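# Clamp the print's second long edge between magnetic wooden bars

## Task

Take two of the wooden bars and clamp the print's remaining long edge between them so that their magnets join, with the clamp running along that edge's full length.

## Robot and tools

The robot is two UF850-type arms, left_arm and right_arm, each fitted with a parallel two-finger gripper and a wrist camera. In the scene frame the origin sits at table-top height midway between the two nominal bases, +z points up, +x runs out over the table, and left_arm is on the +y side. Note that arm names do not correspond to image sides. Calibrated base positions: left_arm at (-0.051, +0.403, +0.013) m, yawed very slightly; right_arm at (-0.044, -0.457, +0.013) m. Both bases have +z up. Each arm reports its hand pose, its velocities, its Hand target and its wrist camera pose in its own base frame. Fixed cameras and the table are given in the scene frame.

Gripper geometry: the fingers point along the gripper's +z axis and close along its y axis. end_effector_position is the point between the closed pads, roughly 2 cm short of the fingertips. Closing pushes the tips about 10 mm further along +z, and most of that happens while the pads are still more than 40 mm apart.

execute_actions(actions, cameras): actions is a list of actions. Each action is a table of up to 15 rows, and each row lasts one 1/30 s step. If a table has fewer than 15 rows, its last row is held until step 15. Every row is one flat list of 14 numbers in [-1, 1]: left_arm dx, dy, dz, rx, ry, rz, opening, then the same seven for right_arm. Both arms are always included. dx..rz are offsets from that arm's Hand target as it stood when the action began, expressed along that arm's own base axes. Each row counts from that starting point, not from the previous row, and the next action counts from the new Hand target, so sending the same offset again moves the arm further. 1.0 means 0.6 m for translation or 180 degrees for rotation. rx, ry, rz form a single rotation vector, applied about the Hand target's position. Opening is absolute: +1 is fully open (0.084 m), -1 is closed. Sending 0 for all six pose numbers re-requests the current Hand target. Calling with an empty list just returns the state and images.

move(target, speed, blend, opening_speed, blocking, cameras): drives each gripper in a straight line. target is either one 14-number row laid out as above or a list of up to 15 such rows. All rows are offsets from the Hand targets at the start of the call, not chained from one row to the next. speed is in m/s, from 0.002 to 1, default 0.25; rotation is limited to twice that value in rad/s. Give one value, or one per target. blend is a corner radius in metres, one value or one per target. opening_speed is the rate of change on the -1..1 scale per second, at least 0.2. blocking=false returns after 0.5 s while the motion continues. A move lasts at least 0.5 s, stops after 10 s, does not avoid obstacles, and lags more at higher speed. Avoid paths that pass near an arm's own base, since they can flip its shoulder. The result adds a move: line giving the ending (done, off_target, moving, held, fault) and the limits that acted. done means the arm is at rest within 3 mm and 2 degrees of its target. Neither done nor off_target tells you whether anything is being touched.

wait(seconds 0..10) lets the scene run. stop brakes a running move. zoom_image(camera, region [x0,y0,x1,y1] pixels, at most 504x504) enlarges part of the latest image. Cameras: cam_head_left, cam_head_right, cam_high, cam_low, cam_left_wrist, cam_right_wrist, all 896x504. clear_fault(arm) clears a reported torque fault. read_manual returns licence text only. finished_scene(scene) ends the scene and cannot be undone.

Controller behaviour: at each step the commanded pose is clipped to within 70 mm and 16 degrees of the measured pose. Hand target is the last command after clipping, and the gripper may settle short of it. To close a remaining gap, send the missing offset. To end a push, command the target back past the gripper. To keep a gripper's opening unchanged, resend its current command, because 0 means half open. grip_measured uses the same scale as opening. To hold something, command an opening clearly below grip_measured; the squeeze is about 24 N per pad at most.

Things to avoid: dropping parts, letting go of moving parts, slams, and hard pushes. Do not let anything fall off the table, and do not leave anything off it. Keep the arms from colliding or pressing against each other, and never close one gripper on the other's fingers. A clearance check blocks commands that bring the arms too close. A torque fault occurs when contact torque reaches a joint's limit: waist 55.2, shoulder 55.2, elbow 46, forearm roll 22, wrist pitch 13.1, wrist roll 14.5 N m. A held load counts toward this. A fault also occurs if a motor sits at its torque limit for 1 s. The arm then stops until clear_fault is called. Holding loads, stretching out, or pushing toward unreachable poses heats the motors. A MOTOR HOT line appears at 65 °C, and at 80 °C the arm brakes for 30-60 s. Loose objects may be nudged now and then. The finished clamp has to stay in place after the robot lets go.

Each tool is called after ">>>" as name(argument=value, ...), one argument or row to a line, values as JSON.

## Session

>>> execute_actions(
  actions=[],
)

Scene clock: 0.00 s.
left_arm: end_effector_position=(+0.7091, +0.0866, +0.1695) grip_measured=+1.00 end_effector_quat_wxyz=(-0.290, +0.678, -0.261, +0.623) | right_arm: end_effector_position=(+0.8265, +0.0128, +0.2285) grip_measured=+1.00 end_effector_quat_wxyz=(+0.023, +0.681, +0.050, +0.730)
Joint positions: left_arm=[0.15 -0.907 -0.939 -3.059 -1.483 -2.341 0.084] | right_arm=[0.004 -0.978 -1.251 -0.038 1.364 -0.094 0.084]
Joint velocities: within noise
Joint torques (N m): no reading
Hand target: left_arm +0.7091, +0.0866, +0.1695; -0.290, +0.678, -0.261, +0.623 | right_arm +0.8265, +0.0128, +0.2285; +0.023, +0.681, +0.050, +0.730
Tool commands: left_gripper/opening=+1.0 right_gripper/opening=+1.0

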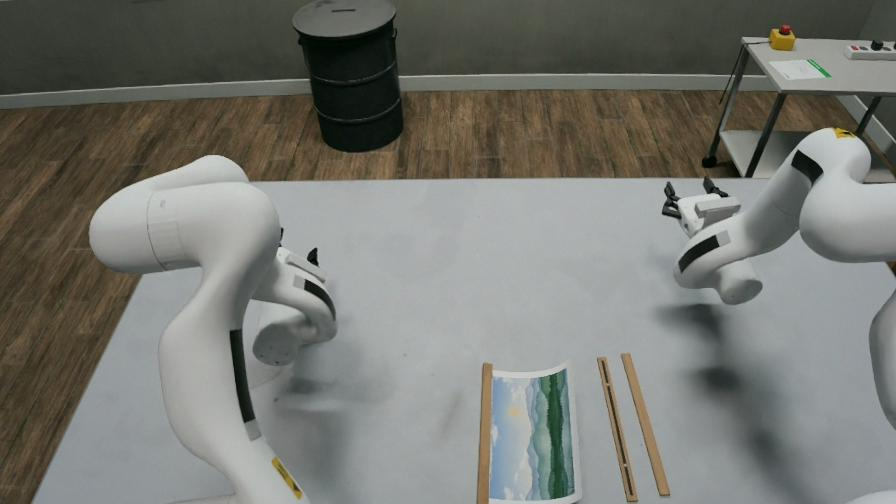

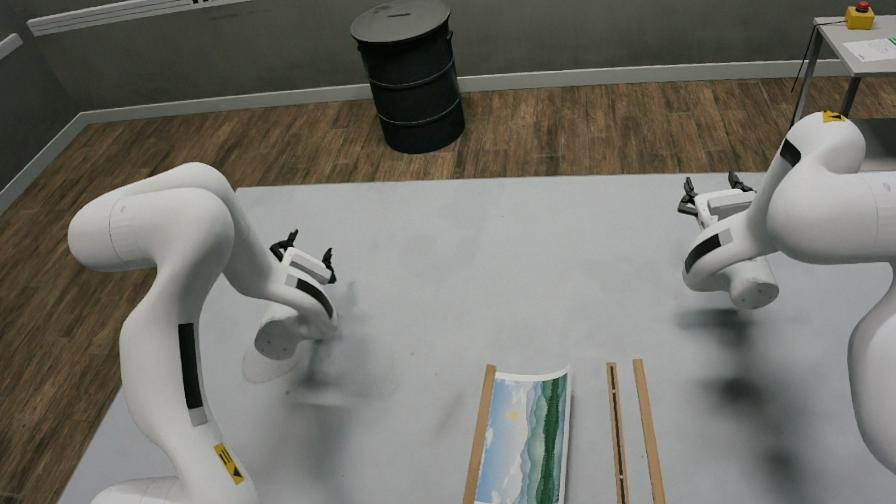

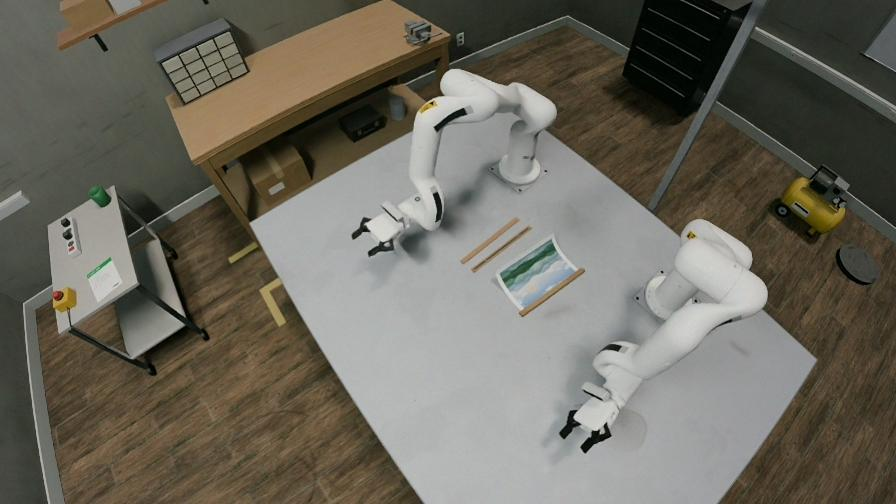

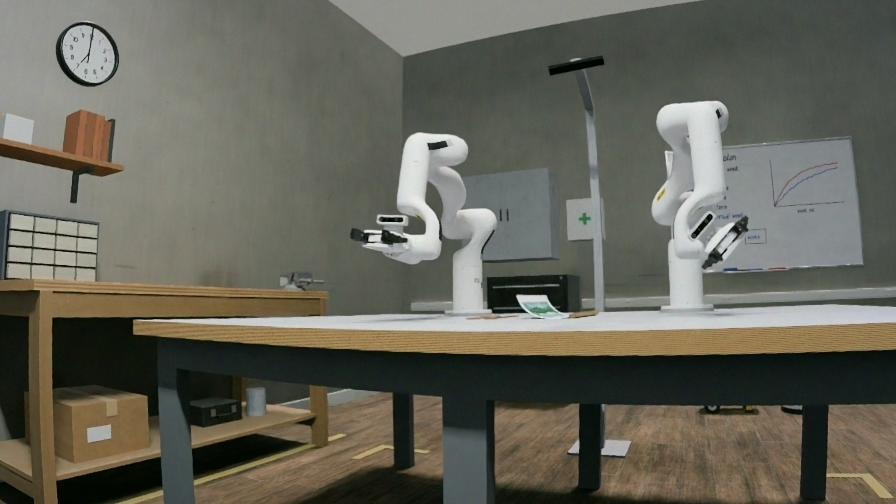

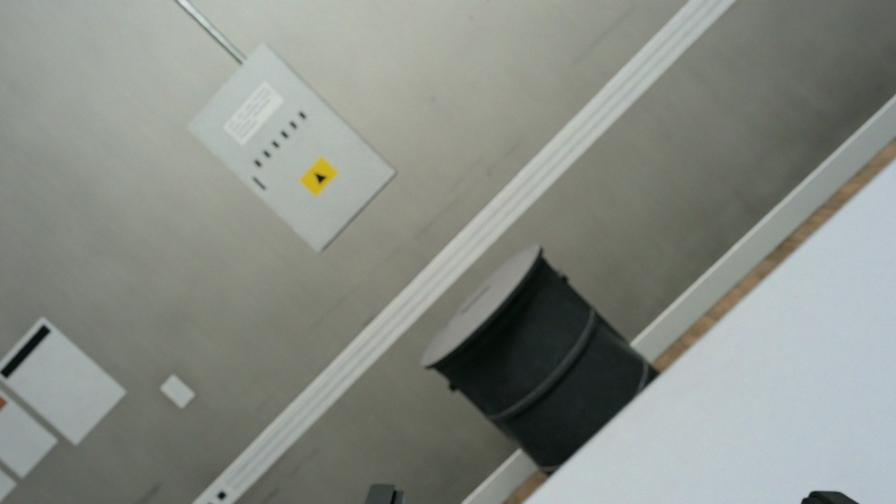

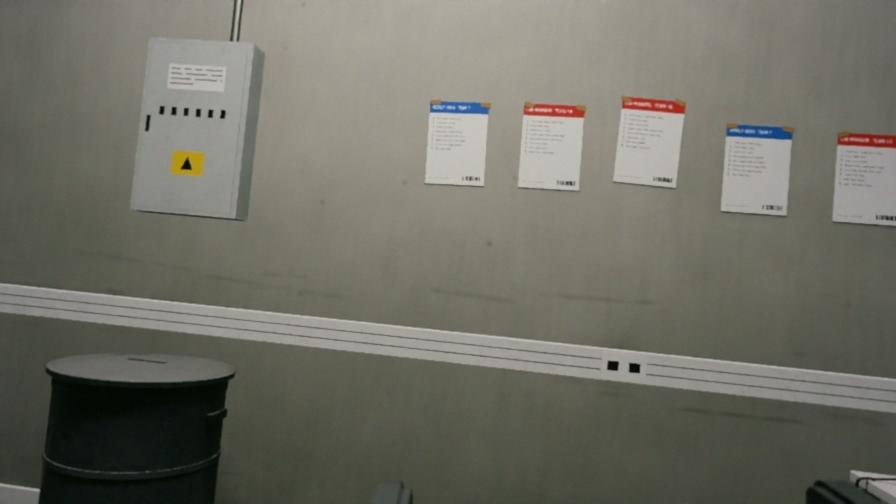

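>>> move(
  target=[-0.598,-0.394,0.2175,-0.2074,0.4456,0.1866,0,-0.8608,0.3787,0.2858,0.0164,0.5217,-0.0357,0],
  speed=0.25,
)

Scene clock: 19.47 s.
left_arm: end_effector_position=(+0.3503, -0.1498, +0.3000) grip_measured=-0.01 end_effector_quat_wxyz=(+0.001, +1.000, +0.000, +0.000) | right_arm: end_effector_position=(+0.3100, +0.2401, +0.4000) grip_measured=-0.01 end_effector_quat_wxyz=(+0.000, +1.000, +0.000, -0.001)
Joint positions: left_arm=[-0.403 0.05 -0.701 -6.285 -0.751 -0.402 0.044] | right_arm=[0.658 0.12 -0.874 3.143 0.994 -2.483 0.044]
Joint velocities: within noise
Joint torques (N m): left_arm=[10.69 6.66 -41.05 -1.56 -0.97 0.87] | right_arm=[-14.8 8.74 -22.17 2.5 4.01 -0.55]
Hand target: left_arm +0.3503, -0.1498, +0.3000; +0.001, +1.000, +0.000, +0.000 | right_arm +0.3101, +0.2400, +0.4000; +0.000, +1.000, +0.000, -0.001
Off the commanded pose: left_arm 0.000 m, 0 deg | right_arm 0.000 m, 0 deg.
move: done; limits=paced

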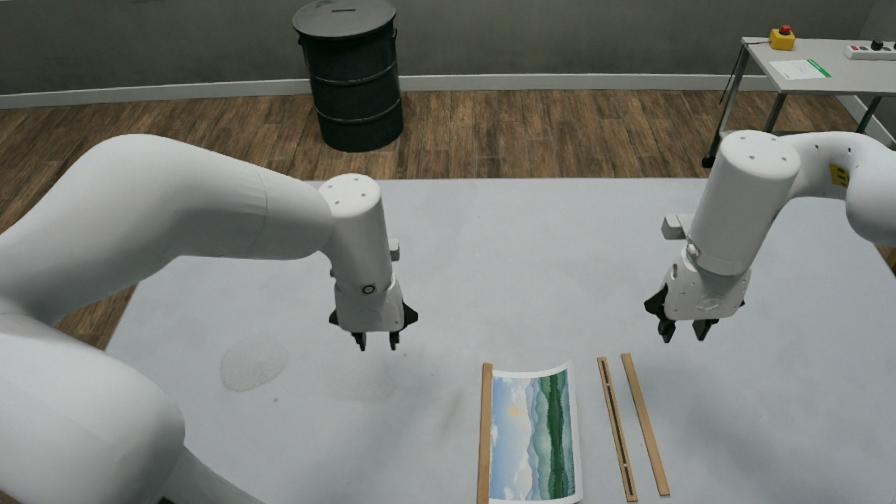

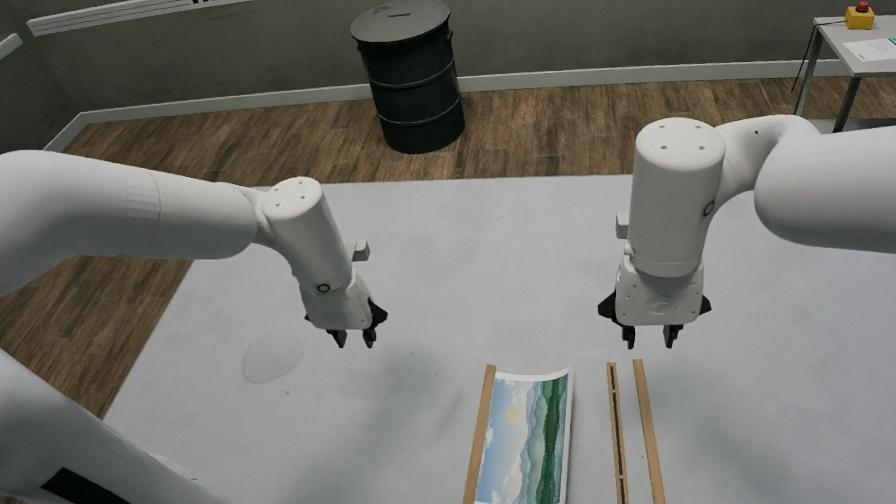

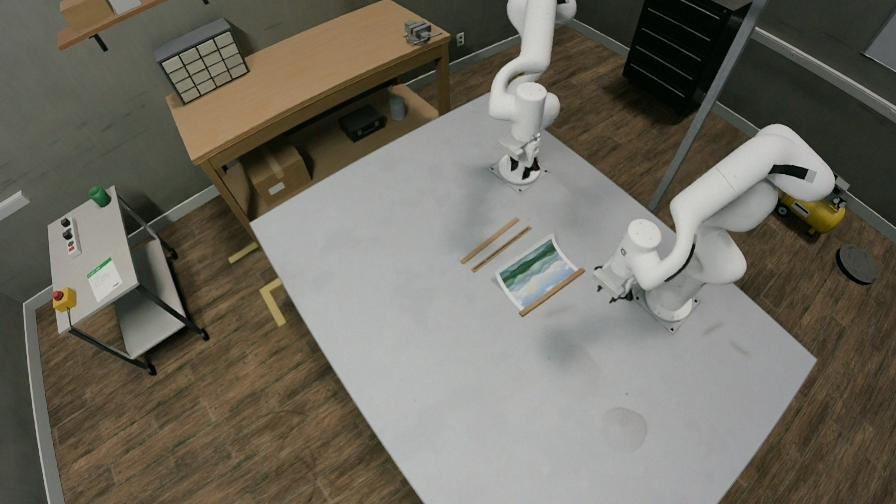

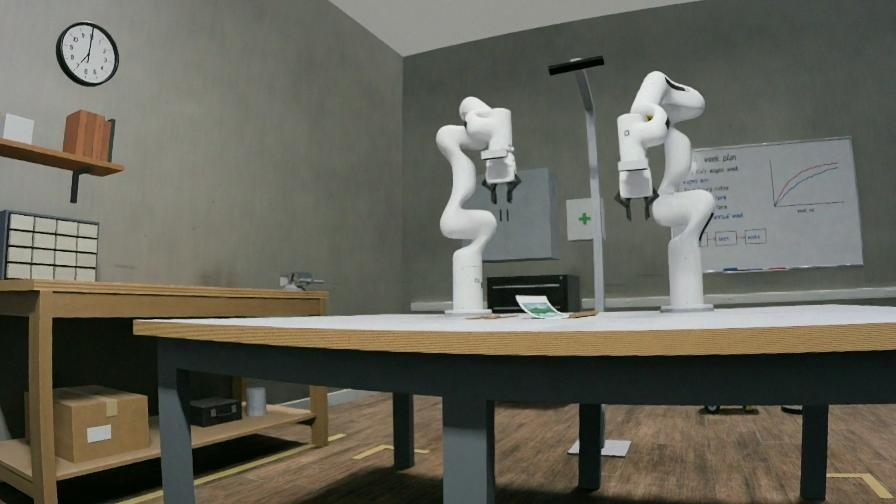

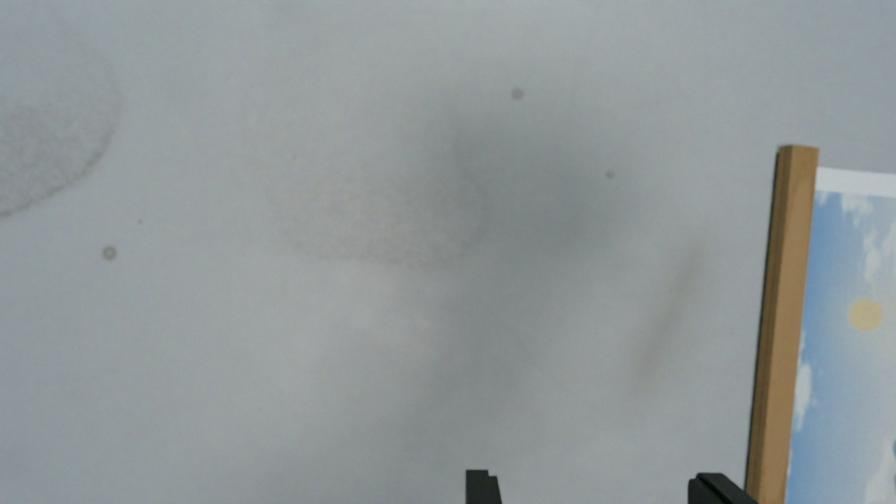

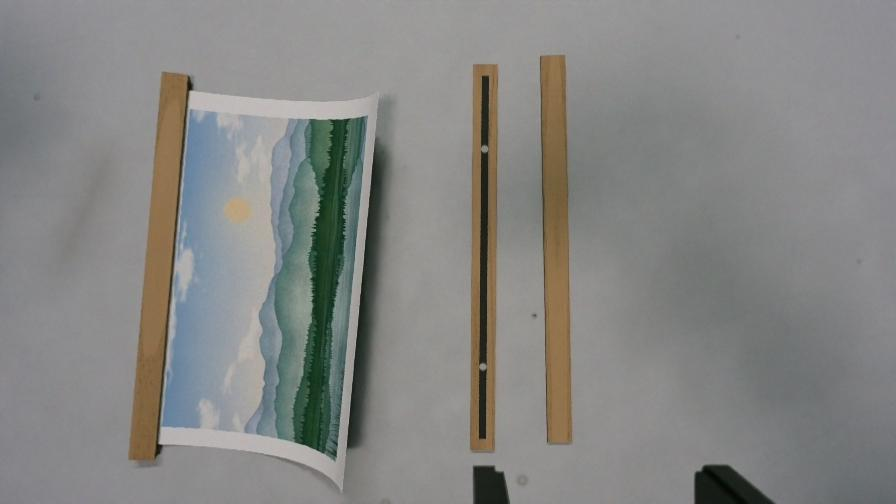

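>>> move(
  target=[-0.0355,-0.307,-0.2667,0,0,-0.025,0,0,0,0,0,0,0,0],
  speed=0.25,
  cameras=["cam_left_wrist","cam_right_wrist"],
)

>>> zoom_image(
  camera="cam_left_wrist",
  region=[440, 0, 640, 120],
)

Scene clock: 31.60 s.
left_arm: end_effector_position=(+0.3290, -0.3340, +0.1400) grip_measured=-0.01 end_effector_quat_wxyz=(+0.001, +0.999, -0.039, +0.000) | right_arm: end_effector_position=(+0.3100, +0.2400, +0.4000) grip_measured=-0.01 end_effector_quat_wxyz=(+0.000, +1.000, +0.000, -0.001)
Joint positions: left_arm=[-0.792 -0.434 -0.836 -6.285 -0.401 -0.712 0.044] | right_arm=[0.658 0.12 -0.874 3.143 0.994 -2.483 0.044]
Joint velocities: within noise
Joint torques (N m): left_arm=[-9.05 19.11 -36.22 2.12 1.1 -0.77] | right_arm=[-11.47 15.78 -16.57 -1.91 0.41 0.26]
Hand target: left_arm +0.3290, -0.3340, +0.1400; +0.001, +0.999, -0.039, +0.000 | right_arm +0.3101, +0.2400, +0.4000; +0.000, +1.000, +0.000, -0.001
Off the commanded pose: left_arm 0.000 m, 0 deg | right_arm 0.000 m, 0 deg.
move: done
Images, in order (width x height): cam_left_wrist 896x504, cam_right_wrist 896x504.

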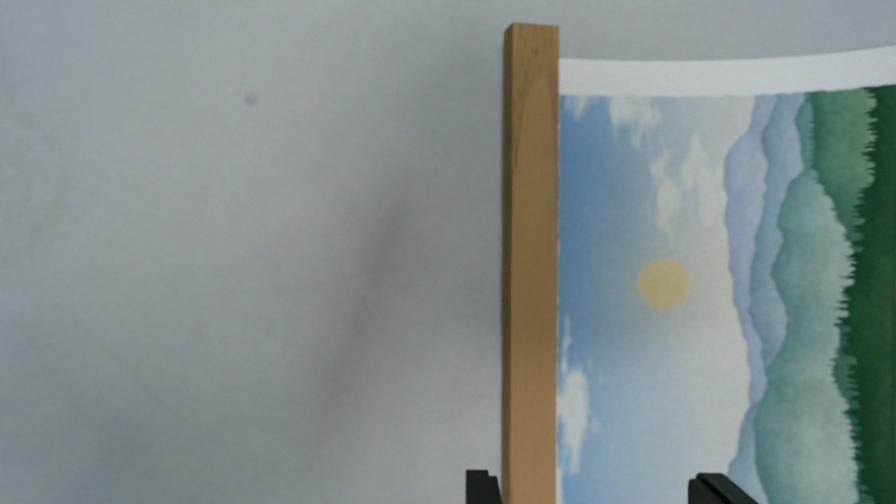

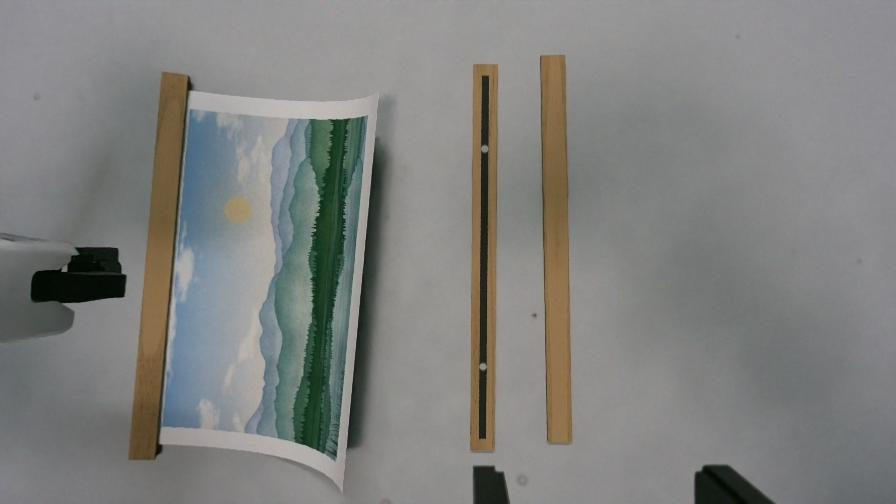

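Scaled by 2.520 from the camera's 896x504 image, which has a finer 1280x720 frame.

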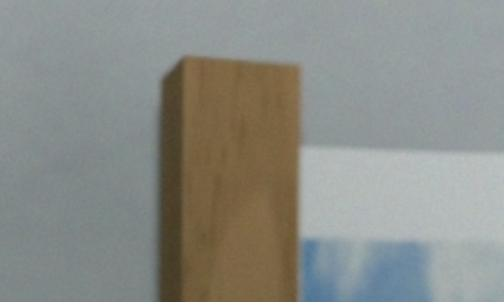

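>>> move(
  target=[
    [0.0083,0.001,-0.15,0,0,-0.001,0,0,0,0,0,0,0,0],
    [0.0083,0.001,-0.2083,0,0,-0.001,0,0,0,0,0,0,0,0],
  ],
  speed=[0.15,0.08],
  cameras=["cam_left_wrist","cam_low"],
)

>>> zoom_image(
  camera="cam_low",
  region=[520, 240, 650, 330],
)

Scene clock: 36.93 s.
left_arm: end_effector_position=(+0.3340, -0.3334, +0.0150) grip_measured=-0.01 end_effector_quat_wxyz=(+0.000, +0.999, -0.041, +0.000) | right_arm: end_effector_position=(+0.3100, +0.2400, +0.4000) grip_measured=-0.01 end_effector_quat_wxyz=(+0.000, +1.000, +0.000, -0.001)
Joint positions: left_arm=[-0.784 -0.721 -0.877 -6.286 -0.155 -0.7 0.044] | right_arm=[0.658 0.12 -0.874 3.143 0.994 -2.483 0.044]
Joint velocities: within noise
Joint torques (N m): left_arm=[4.33 24.09 -30.65 -1.79 1.14 0.71] | right_arm=[-11.53 17.65 -17.29 -0.96 -1 0.1]
Hand target: left_arm +0.3340, -0.3334, +0.0150; +0.001, +0.999, -0.041, +0.000 | right_arm +0.3101, +0.2400, +0.4000; +0.000, +1.000, +0.000, -0.001
Off the commanded pose: left_arm 0.000 m, 0 deg | right_arm 0.000 m, 0 deg.
joint sent to its limit (left arm) — joint 4 (forearm roll), lower limit. The joint targets still meet the commanded pose.
move: done
Images, in order (width x height): cam_low 896x504, cam_left_wrist 896x504.

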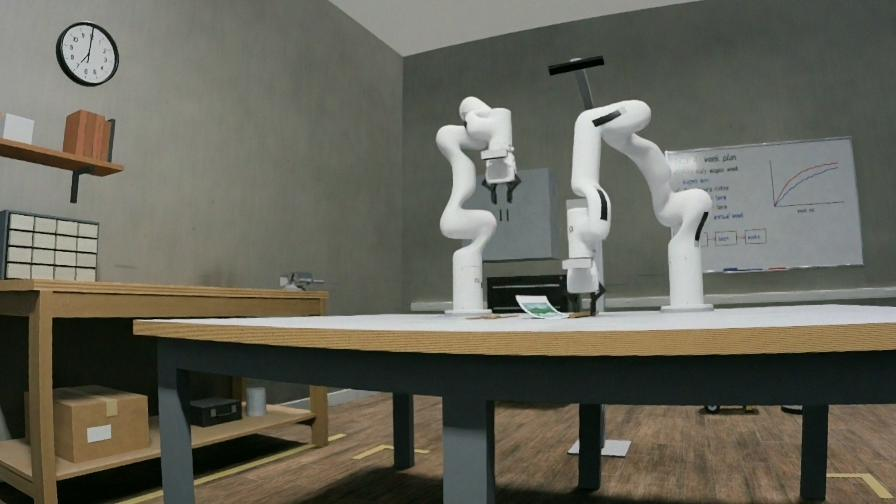

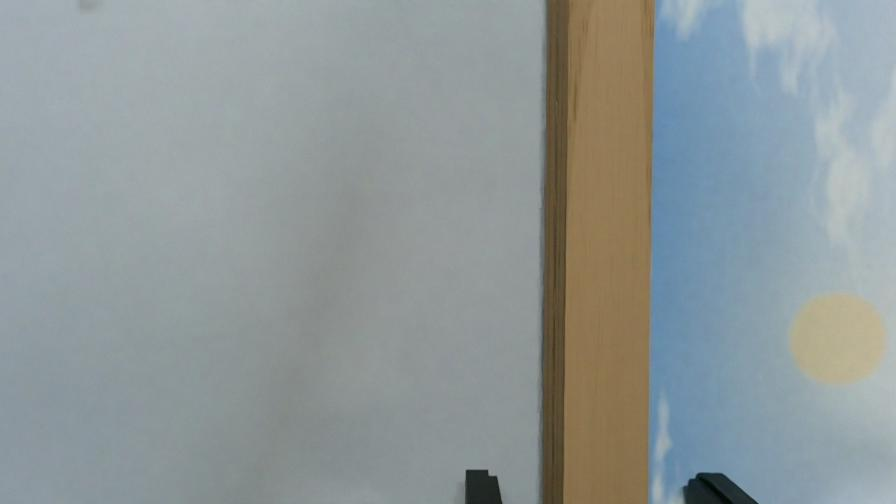

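Scaled by 3.877 from the camera's 896x504 image, which has a finer 1280x720 frame.

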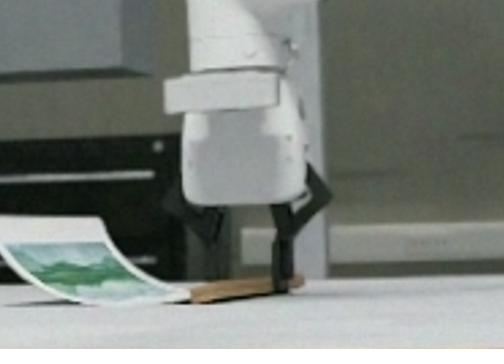

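>>> move(
  target=[0,0,0,0,0,0,-0.75,0,0,0,0,0,0,0],
  opening_speed=0.6,
  cameras=["cam_right_wrist","cam_low"],
)

>>> move(
  target=[
    [0,0,0.005,0,0,0,-0.75,0,0,0,0,0,0,0],
    [0.015,-0.094,0.005,0,0,0.0239,-0.75,0,0,0,0,0,0,0],
  ],
  speed=0.06,
  cameras=["cam_left_wrist","cam_right_wrist","cam_low"],
)

>>> zoom_image(
  camera="cam_right_wrist",
  region=[200, 20, 600, 250],
)

>>> zoom_image(
  camera="cam_right_wrist",
  region=[200, 250, 600, 480],
)

Scene clock: 49.83 s.
left_arm: end_effector_position=(+0.3339, -0.3333, +0.0150) grip_measured=-0.54 end_effector_quat_wxyz=(+0.000, +0.999, -0.041, +0.000) | right_arm: end_effector_position=(+0.3101, +0.2400, +0.4000) grip_measured=-0.01 end_effector_quat_wxyz=(+0.000, +1.000, +0.000, -0.001)
Joint positions: left_arm=[-0.784 -0.721 -0.877 -6.286 -0.156 -0.7 0.02] | right_arm=[0.658 0.12 -0.874 3.143 0.994 -2.483 0.044]
Joint velocities: within noise
Joint torques (N m): left_arm=[-8.08 30.19 -10.48 -1.89 0.58 -0.33] | right_arm=[-13.96 21.35 -19.42 1.19 -3.33 -0.41]
Hand target: left_arm +0.3340, -0.3334, +0.0150; +0.001, +0.999, -0.041, +0.000 | right_arm +0.3101, +0.2400, +0.4000; +0.000, +1.000, +0.000, -0.001
Off the commanded pose: left_arm 0.000 m, 0 deg | right_arm 0.000 m, 0 deg.
joint sent to its limit (left arm) — joint 4 (forearm roll), lower limit. The joint targets still meet the commanded pose.
move: done
Images, in order (width x height): cam_low 896x504, cam_right_wrist 896x504.

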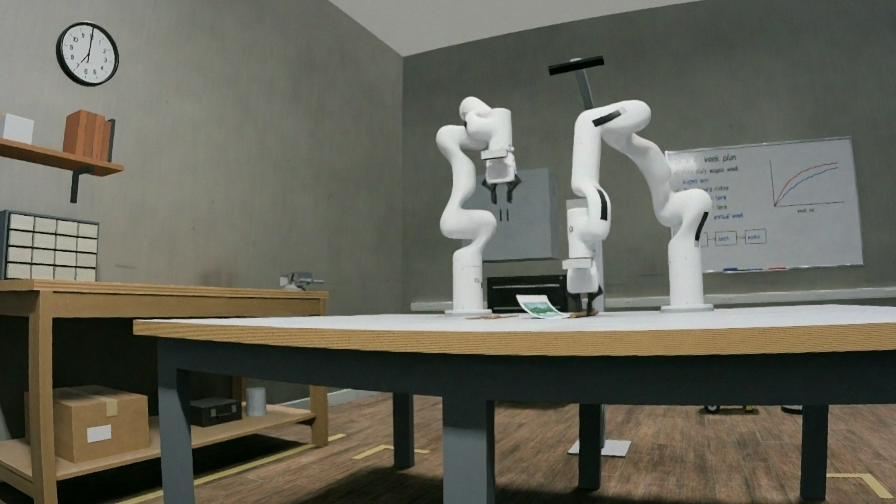

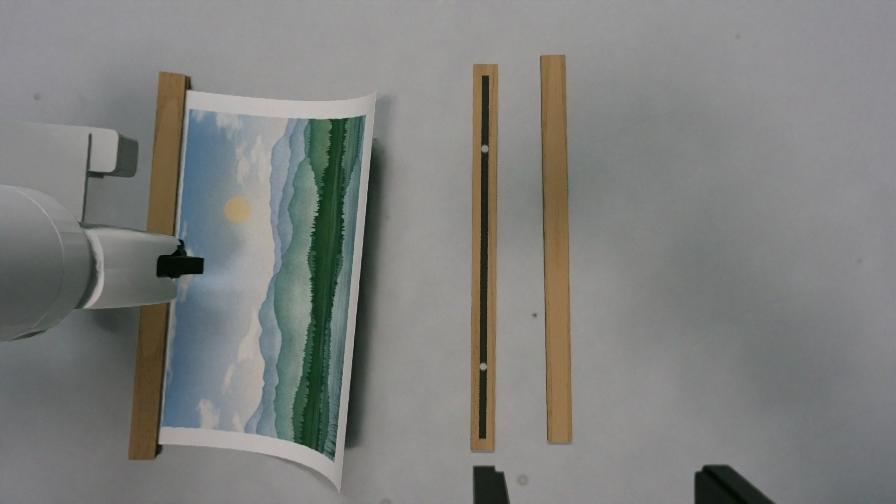

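Scene clock: 51.23 s.
left_arm: end_effector_position=(+0.3430, -0.3897, +0.0180) grip_measured=-0.54 end_effector_quat_wxyz=(+0.000, +1.000, -0.003, +0.000) | right_arm: end_effector_position=(+0.3101, +0.2400, +0.4000) grip_measured=-0.01 end_effector_quat_wxyz=(+0.000, +1.000, +0.000, -0.001)
Joint positions: left_arm=[-0.849 -0.778 -1.014 -6.286 -0.235 -0.839 0.02] | right_arm=[0.658 0.12 -0.874 3.143 0.994 -2.483 0.044]
Joint velocities: within noise
Joint torques (N m): left_arm=[-9.95 26.38 -32.96 -1.74 -1.21 -0.78] | right_arm=[-13.54 21 -19.49 0.98 -3.29 -0.46]
Hand target: left_arm +0.3430, -0.3898, +0.0180; +0.001, +1.000, -0.003, +0.000 | right_arm +0.3101, +0.2400, +0.4000; +0.000, +1.000, +0.000, -0.001
Off the commanded pose: left_arm 0.000 m, 0 deg | right_arm 0.000 m, 0 deg.
joint sent to its limit (left arm) — joint 4 (forearm roll), lower limit. The joint targets still meet the commanded pose.
move: done
Images, in order (width x height): cam_low 896x504, cam_left_wrist 896x504, cam_right_wrist 896x504.

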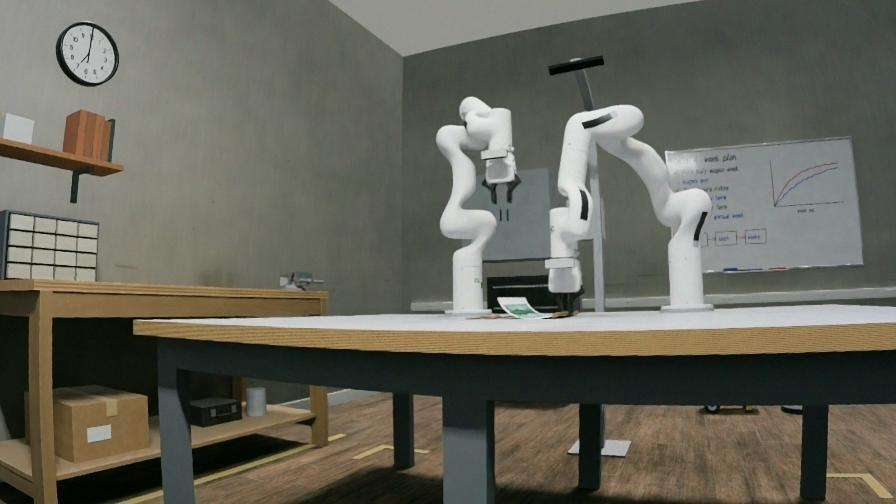

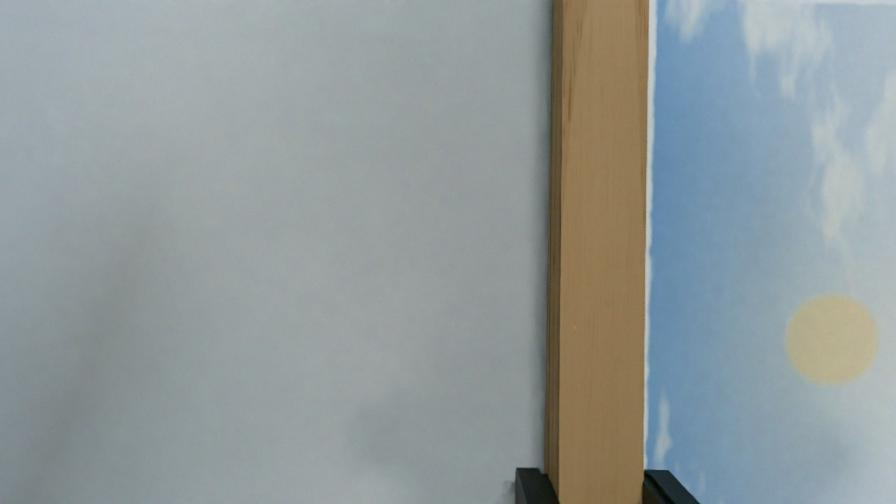

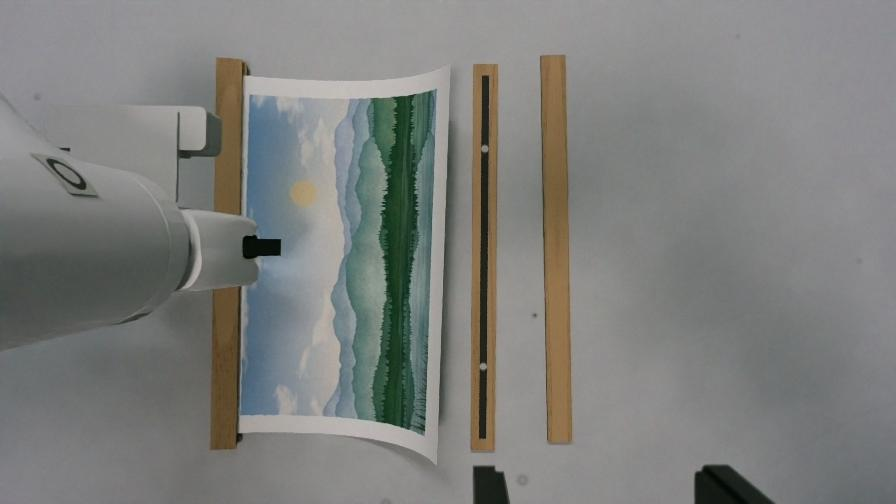

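Scaled by 1.260 from the camera's 896x504 image, which has a finer 1280x720 frame.

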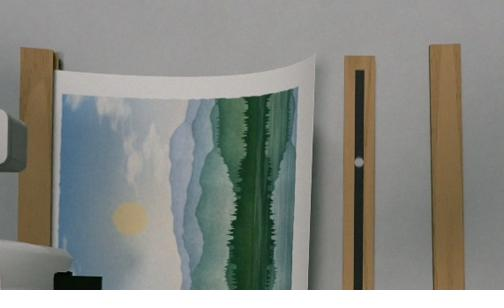

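Scaled by 1.260 from the camera's 896x504 image, which has a finer 1280x720 frame.

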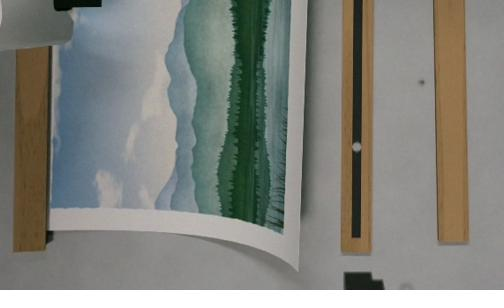

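>>> move(
  target=[
    [0,-0.0158,0,0,0,0.0044,-0.75,0.1015,0.065,-0.4,0,0,-0.5,0],
    [0,-0.0158,0,0,0,0.0044,-0.75,0.1015,0.065,-0.6167,0,0,-0.5,0],
    [0,-0.0158,0,0,0,0.0044,-0.75,0.1015,0.065,-0.6458,0,0,-0.5,0],
  ],
  speed=[0.2,0.12,0.05],
  cameras=["cam_left_wrist","cam_right_wrist","cam_low"],
)

>>> zoom_image(
  camera="cam_right_wrist",
  region=[0, 300, 500, 504],
)

>>> zoom_image(
  camera="cam_right_wrist",
  region=[400, 300, 896, 504],
)

Scene clock: 78.37 s.
left_arm: end_effector_position=(+0.3430, -0.3993, +0.0180) grip_measured=-0.54 end_effector_quat_wxyz=(+0.001, +1.000, +0.004, +0.000) | right_arm: end_effector_position=(+0.3710, +0.2791, +0.0125) grip_measured=-0.01 end_effector_quat_wxyz=(-0.001, +0.707, -0.707, +0.000)
Joint positions: left_arm=[-0.861 -0.788 -1.035 -6.286 -0.246 -0.865 0.02] | right_arm=[0.645 -0.717 -0.856 3.146 0.138 -0.93 0.044]
Joint velocities: within noise
Joint torques (N m): left_arm=[-8.53 27.72 -28.15 -1.35 -0.97 -0.73] | right_arm=[12.4 26.02 -13.64 2.66 -3.53 -0.33]
Hand target: left_arm +0.3430, -0.3992, +0.0180; +0.001, +1.000, +0.004, +0.000 | right_arm +0.3710, +0.2790, +0.0125; -0.001, +0.707, -0.707, +0.000
Off the commanded pose: left_arm 0.000 m, 0 deg | right_arm 0.000 m, 0 deg.
joint sent to its limit (left arm) — joint 4 (forearm roll), lower limit. The joint targets still meet the commanded pose.
move: done
Images, in order (width x height): cam_low 896x504, cam_left_wrist 896x504, cam_right_wrist 896x504.

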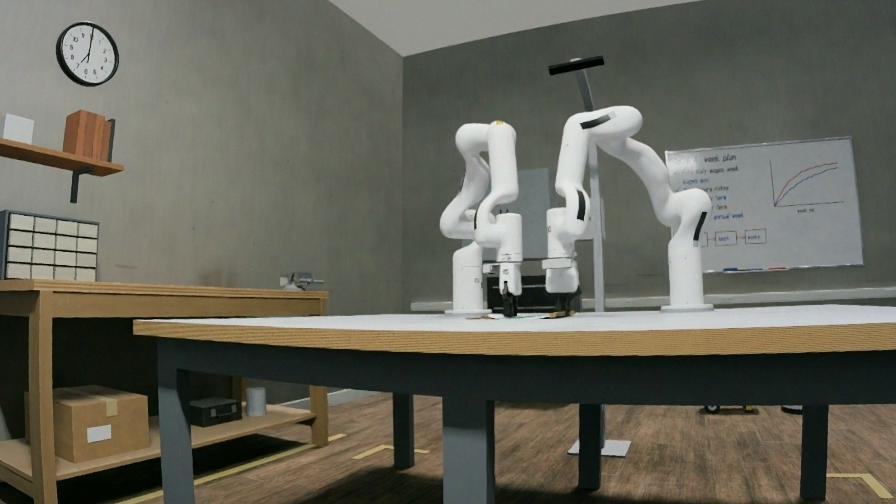

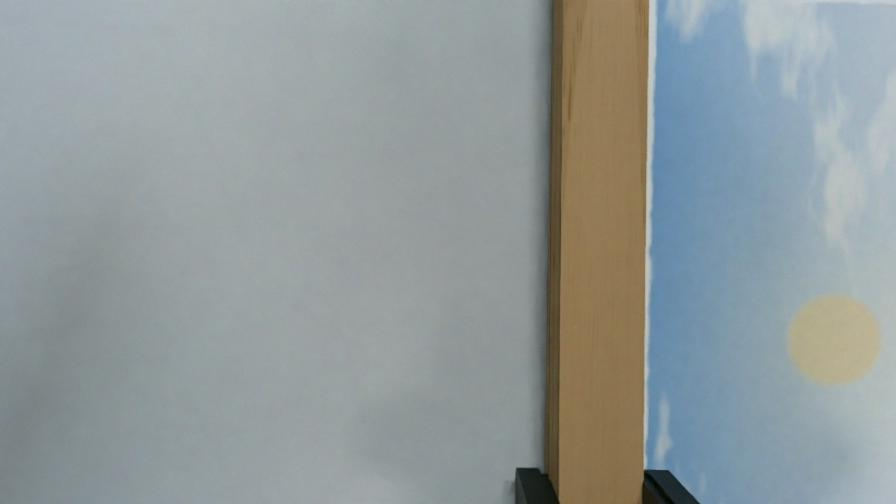

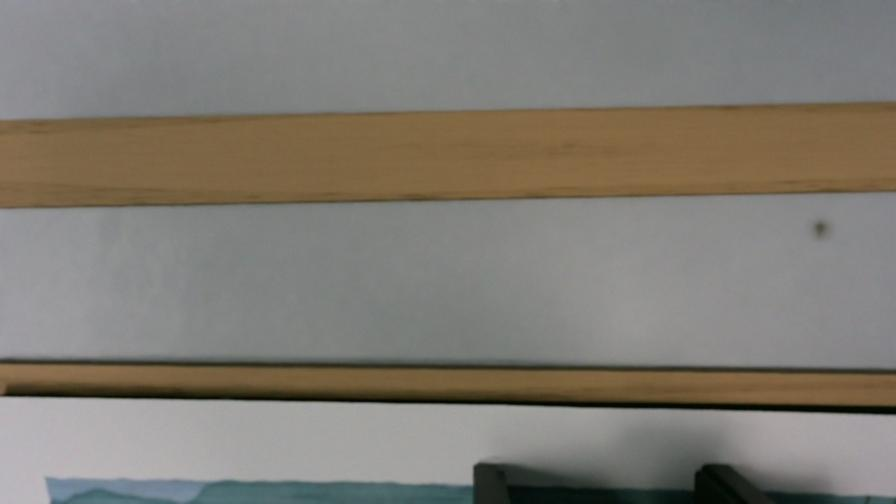

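Scaled by 1.008 from the camera's 896x504 image, which has a finer 1280x720 frame.

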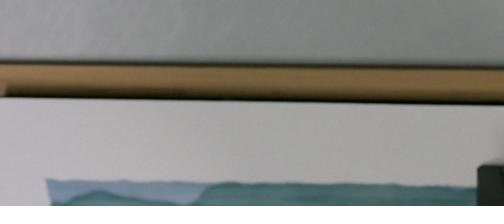

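Scaled by 1.016 from the camera's 896x504 image, which has a finer 1280x720 frame.

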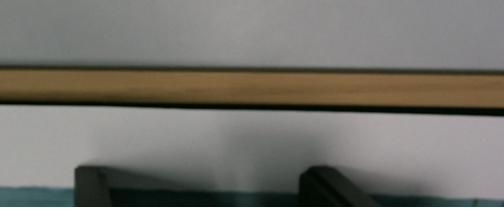

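>>> move(
  target=[
    [0,0,0,0,0,0,-0.75,0,0,0.1,0,0,0,0],
    [0,-0.0083,0,0,0,0.0021,-0.75,0.0148,-0.1437,0.2,0,0,0.505,0],
    [0,-0.0083,0,0,0,0.0021,-0.75,0.0148,-0.1437,0.0792,0,0,0.505,0],
  ],
  speed=[0.15,0.25,0.15],
  cameras=["cam_right_wrist","cam_low"],
)

>>> zoom_image(
  camera="cam_right_wrist",
  region=[330, 0, 630, 250],
)

>>> zoom_image(
  camera="cam_right_wrist",
  region=[330, 254, 630, 504],
)

Scene clock: 89.83 s.
left_arm: end_effector_position=(+0.3430, -0.4042, +0.0180) grip_measured=-0.54 end_effector_quat_wxyz=(+0.001, +1.000, +0.007, +0.000) | right_arm: end_effector_position=(+0.3798, +0.1928, +0.0600) grip_measured=-0.01 end_effector_quat_wxyz=(+0.000, +1.000, +0.008, -0.001)
Joint positions: left_arm=[-0.867 -0.794 -1.047 -6.286 -0.252 -0.878 0.02] | right_arm=[0.469 -0.547 -0.726 3.146 0.179 -2.692 0.044]
Joint velocities: within noise
Joint torques (N m): left_arm=[-8.77 27.79 -30.82 -1.59 -1.07 -0.73] | right_arm=[-15.03 23.61 -14.57 3.43 -3.78 -0.56]
Hand target: left_arm +0.3430, -0.4042, +0.0180; +0.001, +1.000, +0.007, +0.000 | right_arm +0.3798, +0.1928, +0.0600; +0.000, +1.000, +0.008, -0.001
Off the commanded pose: left_arm 0.000 m, 0 deg | right_arm 0.000 m, 0 deg.
joint sent to its limit (left arm) — joint 4 (forearm roll), lower limit. The joint targets still meet the commanded pose.
move: done
Images, in order (width x height): cam_low 896x504, cam_right_wrist 896x504.

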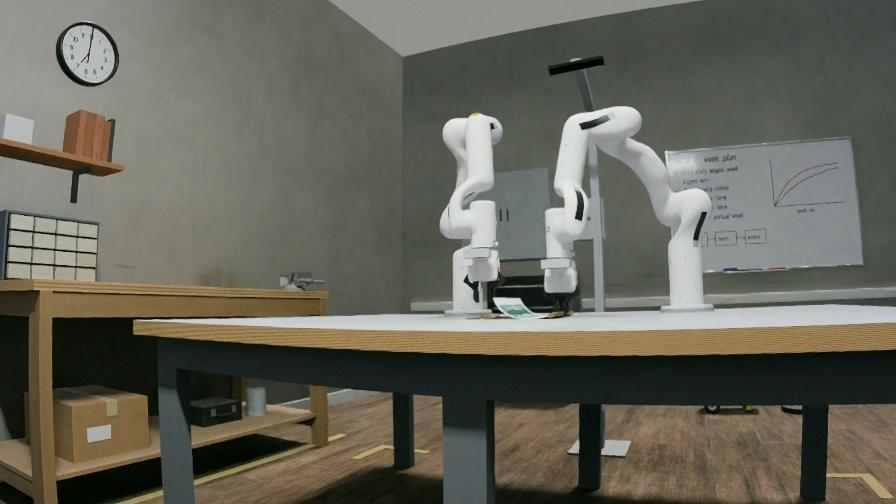

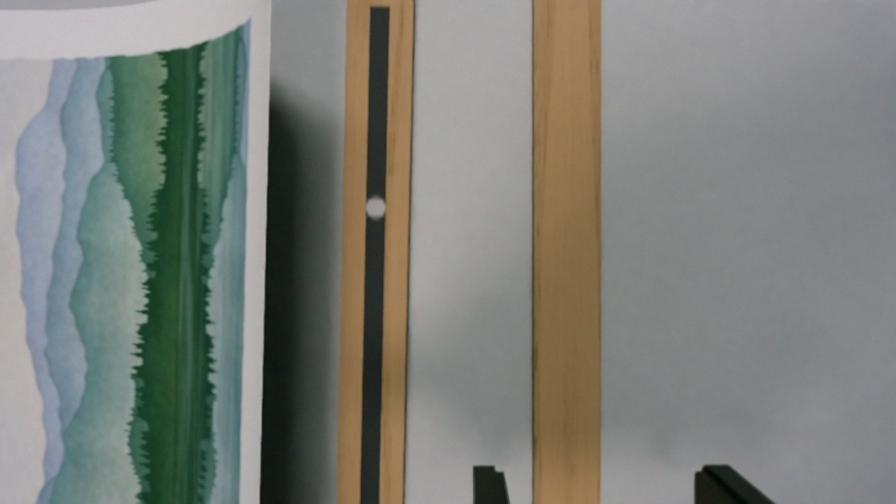

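Scaled by 1.680 from the camera's 896x504 image, which has a finer 1280x720 frame.

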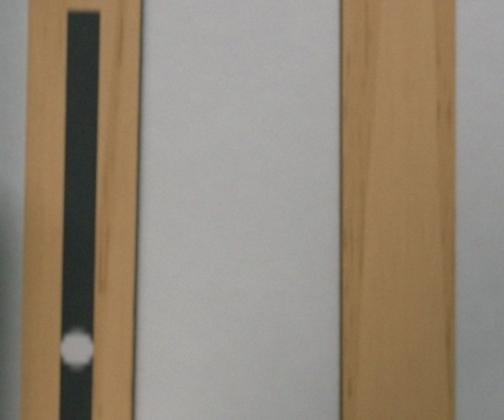

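Scaled by 1.680 from the camera's 896x504 image, which has a finer 1280x720 frame.

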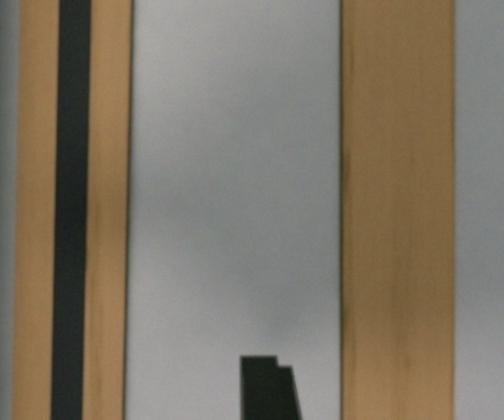

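>>> move(
  target=[
    [0,0,0,0,0,0,-0.75,0,0,-0.0825,0,0,0,0],
    [0,0,0,0,0,0,-0.75,0,0,-0.0825,0,0,0,-0.8],
  ],
  speed=0.08,
  opening_speed=0.6,
  cameras=["cam_right_wrist","cam_low"],
)

>>> zoom_image(
  camera="cam_right_wrist",
  region=[300, 0, 660, 250],
)

>>> zoom_image(
  camera="cam_right_wrist",
  region=[300, 254, 660, 504],
)

Scene clock: 94.77 s.
left_arm: end_effector_position=(+0.3430, -0.4042, +0.0180) grip_measured=-0.54 end_effector_quat_wxyz=(+0.001, +1.000, +0.007, +0.000) | right_arm: end_effector_position=(+0.3798, +0.1928, +0.0105) grip_measured=-0.56 end_effector_quat_wxyz=(+0.000, +1.000, +0.008, -0.001)
Joint positions: left_arm=[-0.867 -0.794 -1.047 -6.286 -0.252 -0.878 0.02] | right_arm=[0.469 -0.676 -0.753 3.152 0.077 -2.698 0.02]
Joint velocities: within noise
Joint torques (N m): left_arm=[-8.55 31.8 -15.34 -1.44 -0.47 -0.76] | right_arm=[-4.03 25.71 -9.95 2.97 -3.33 -0.57]
Hand target: left_arm +0.3430, -0.4042, +0.0180; +0.001, +1.000, +0.007, +0.000 | right_arm +0.3798, +0.1928, +0.0105; +0.000, +1.000, +0.008, -0.001
Off the commanded pose: left_arm 0.000 m, 0 deg | right_arm 0.000 m, 0 deg.
joint sent to its limit (left arm) — joint 4 (forearm roll), lower limit. The joint targets still meet the commanded pose.
move: done
Images, in order (width x height): cam_low 896x504, cam_right_wrist 896x504.

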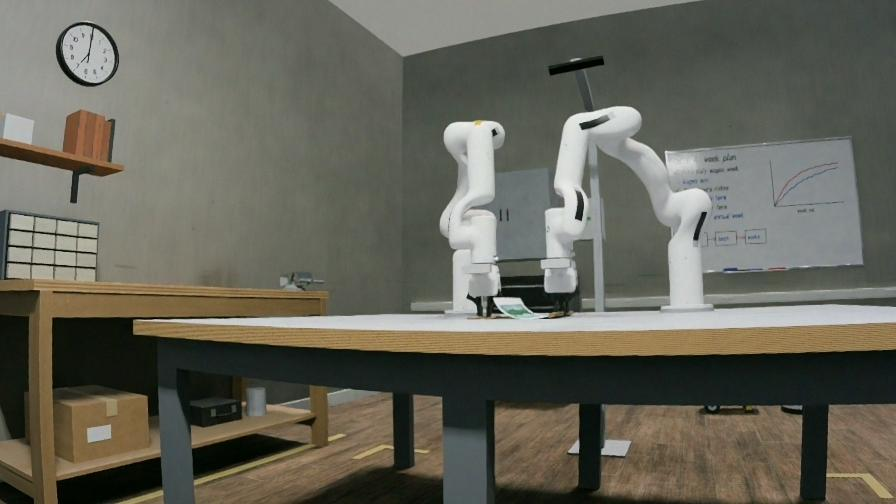

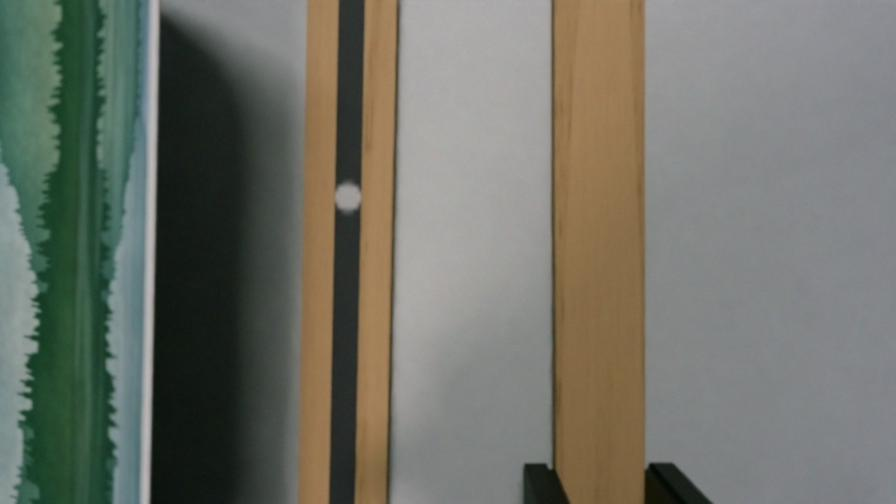

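Scaled by 1.400 from the camera's 896x504 image, which has a finer 1280x720 frame.

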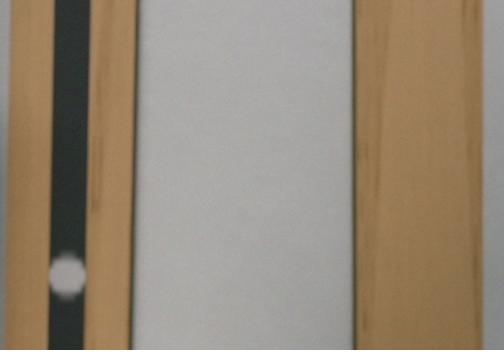

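Scaled by 1.400 from the camera's 896x504 image, which has a finer 1280x720 frame.

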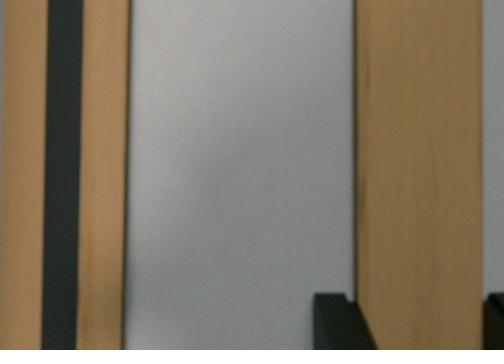

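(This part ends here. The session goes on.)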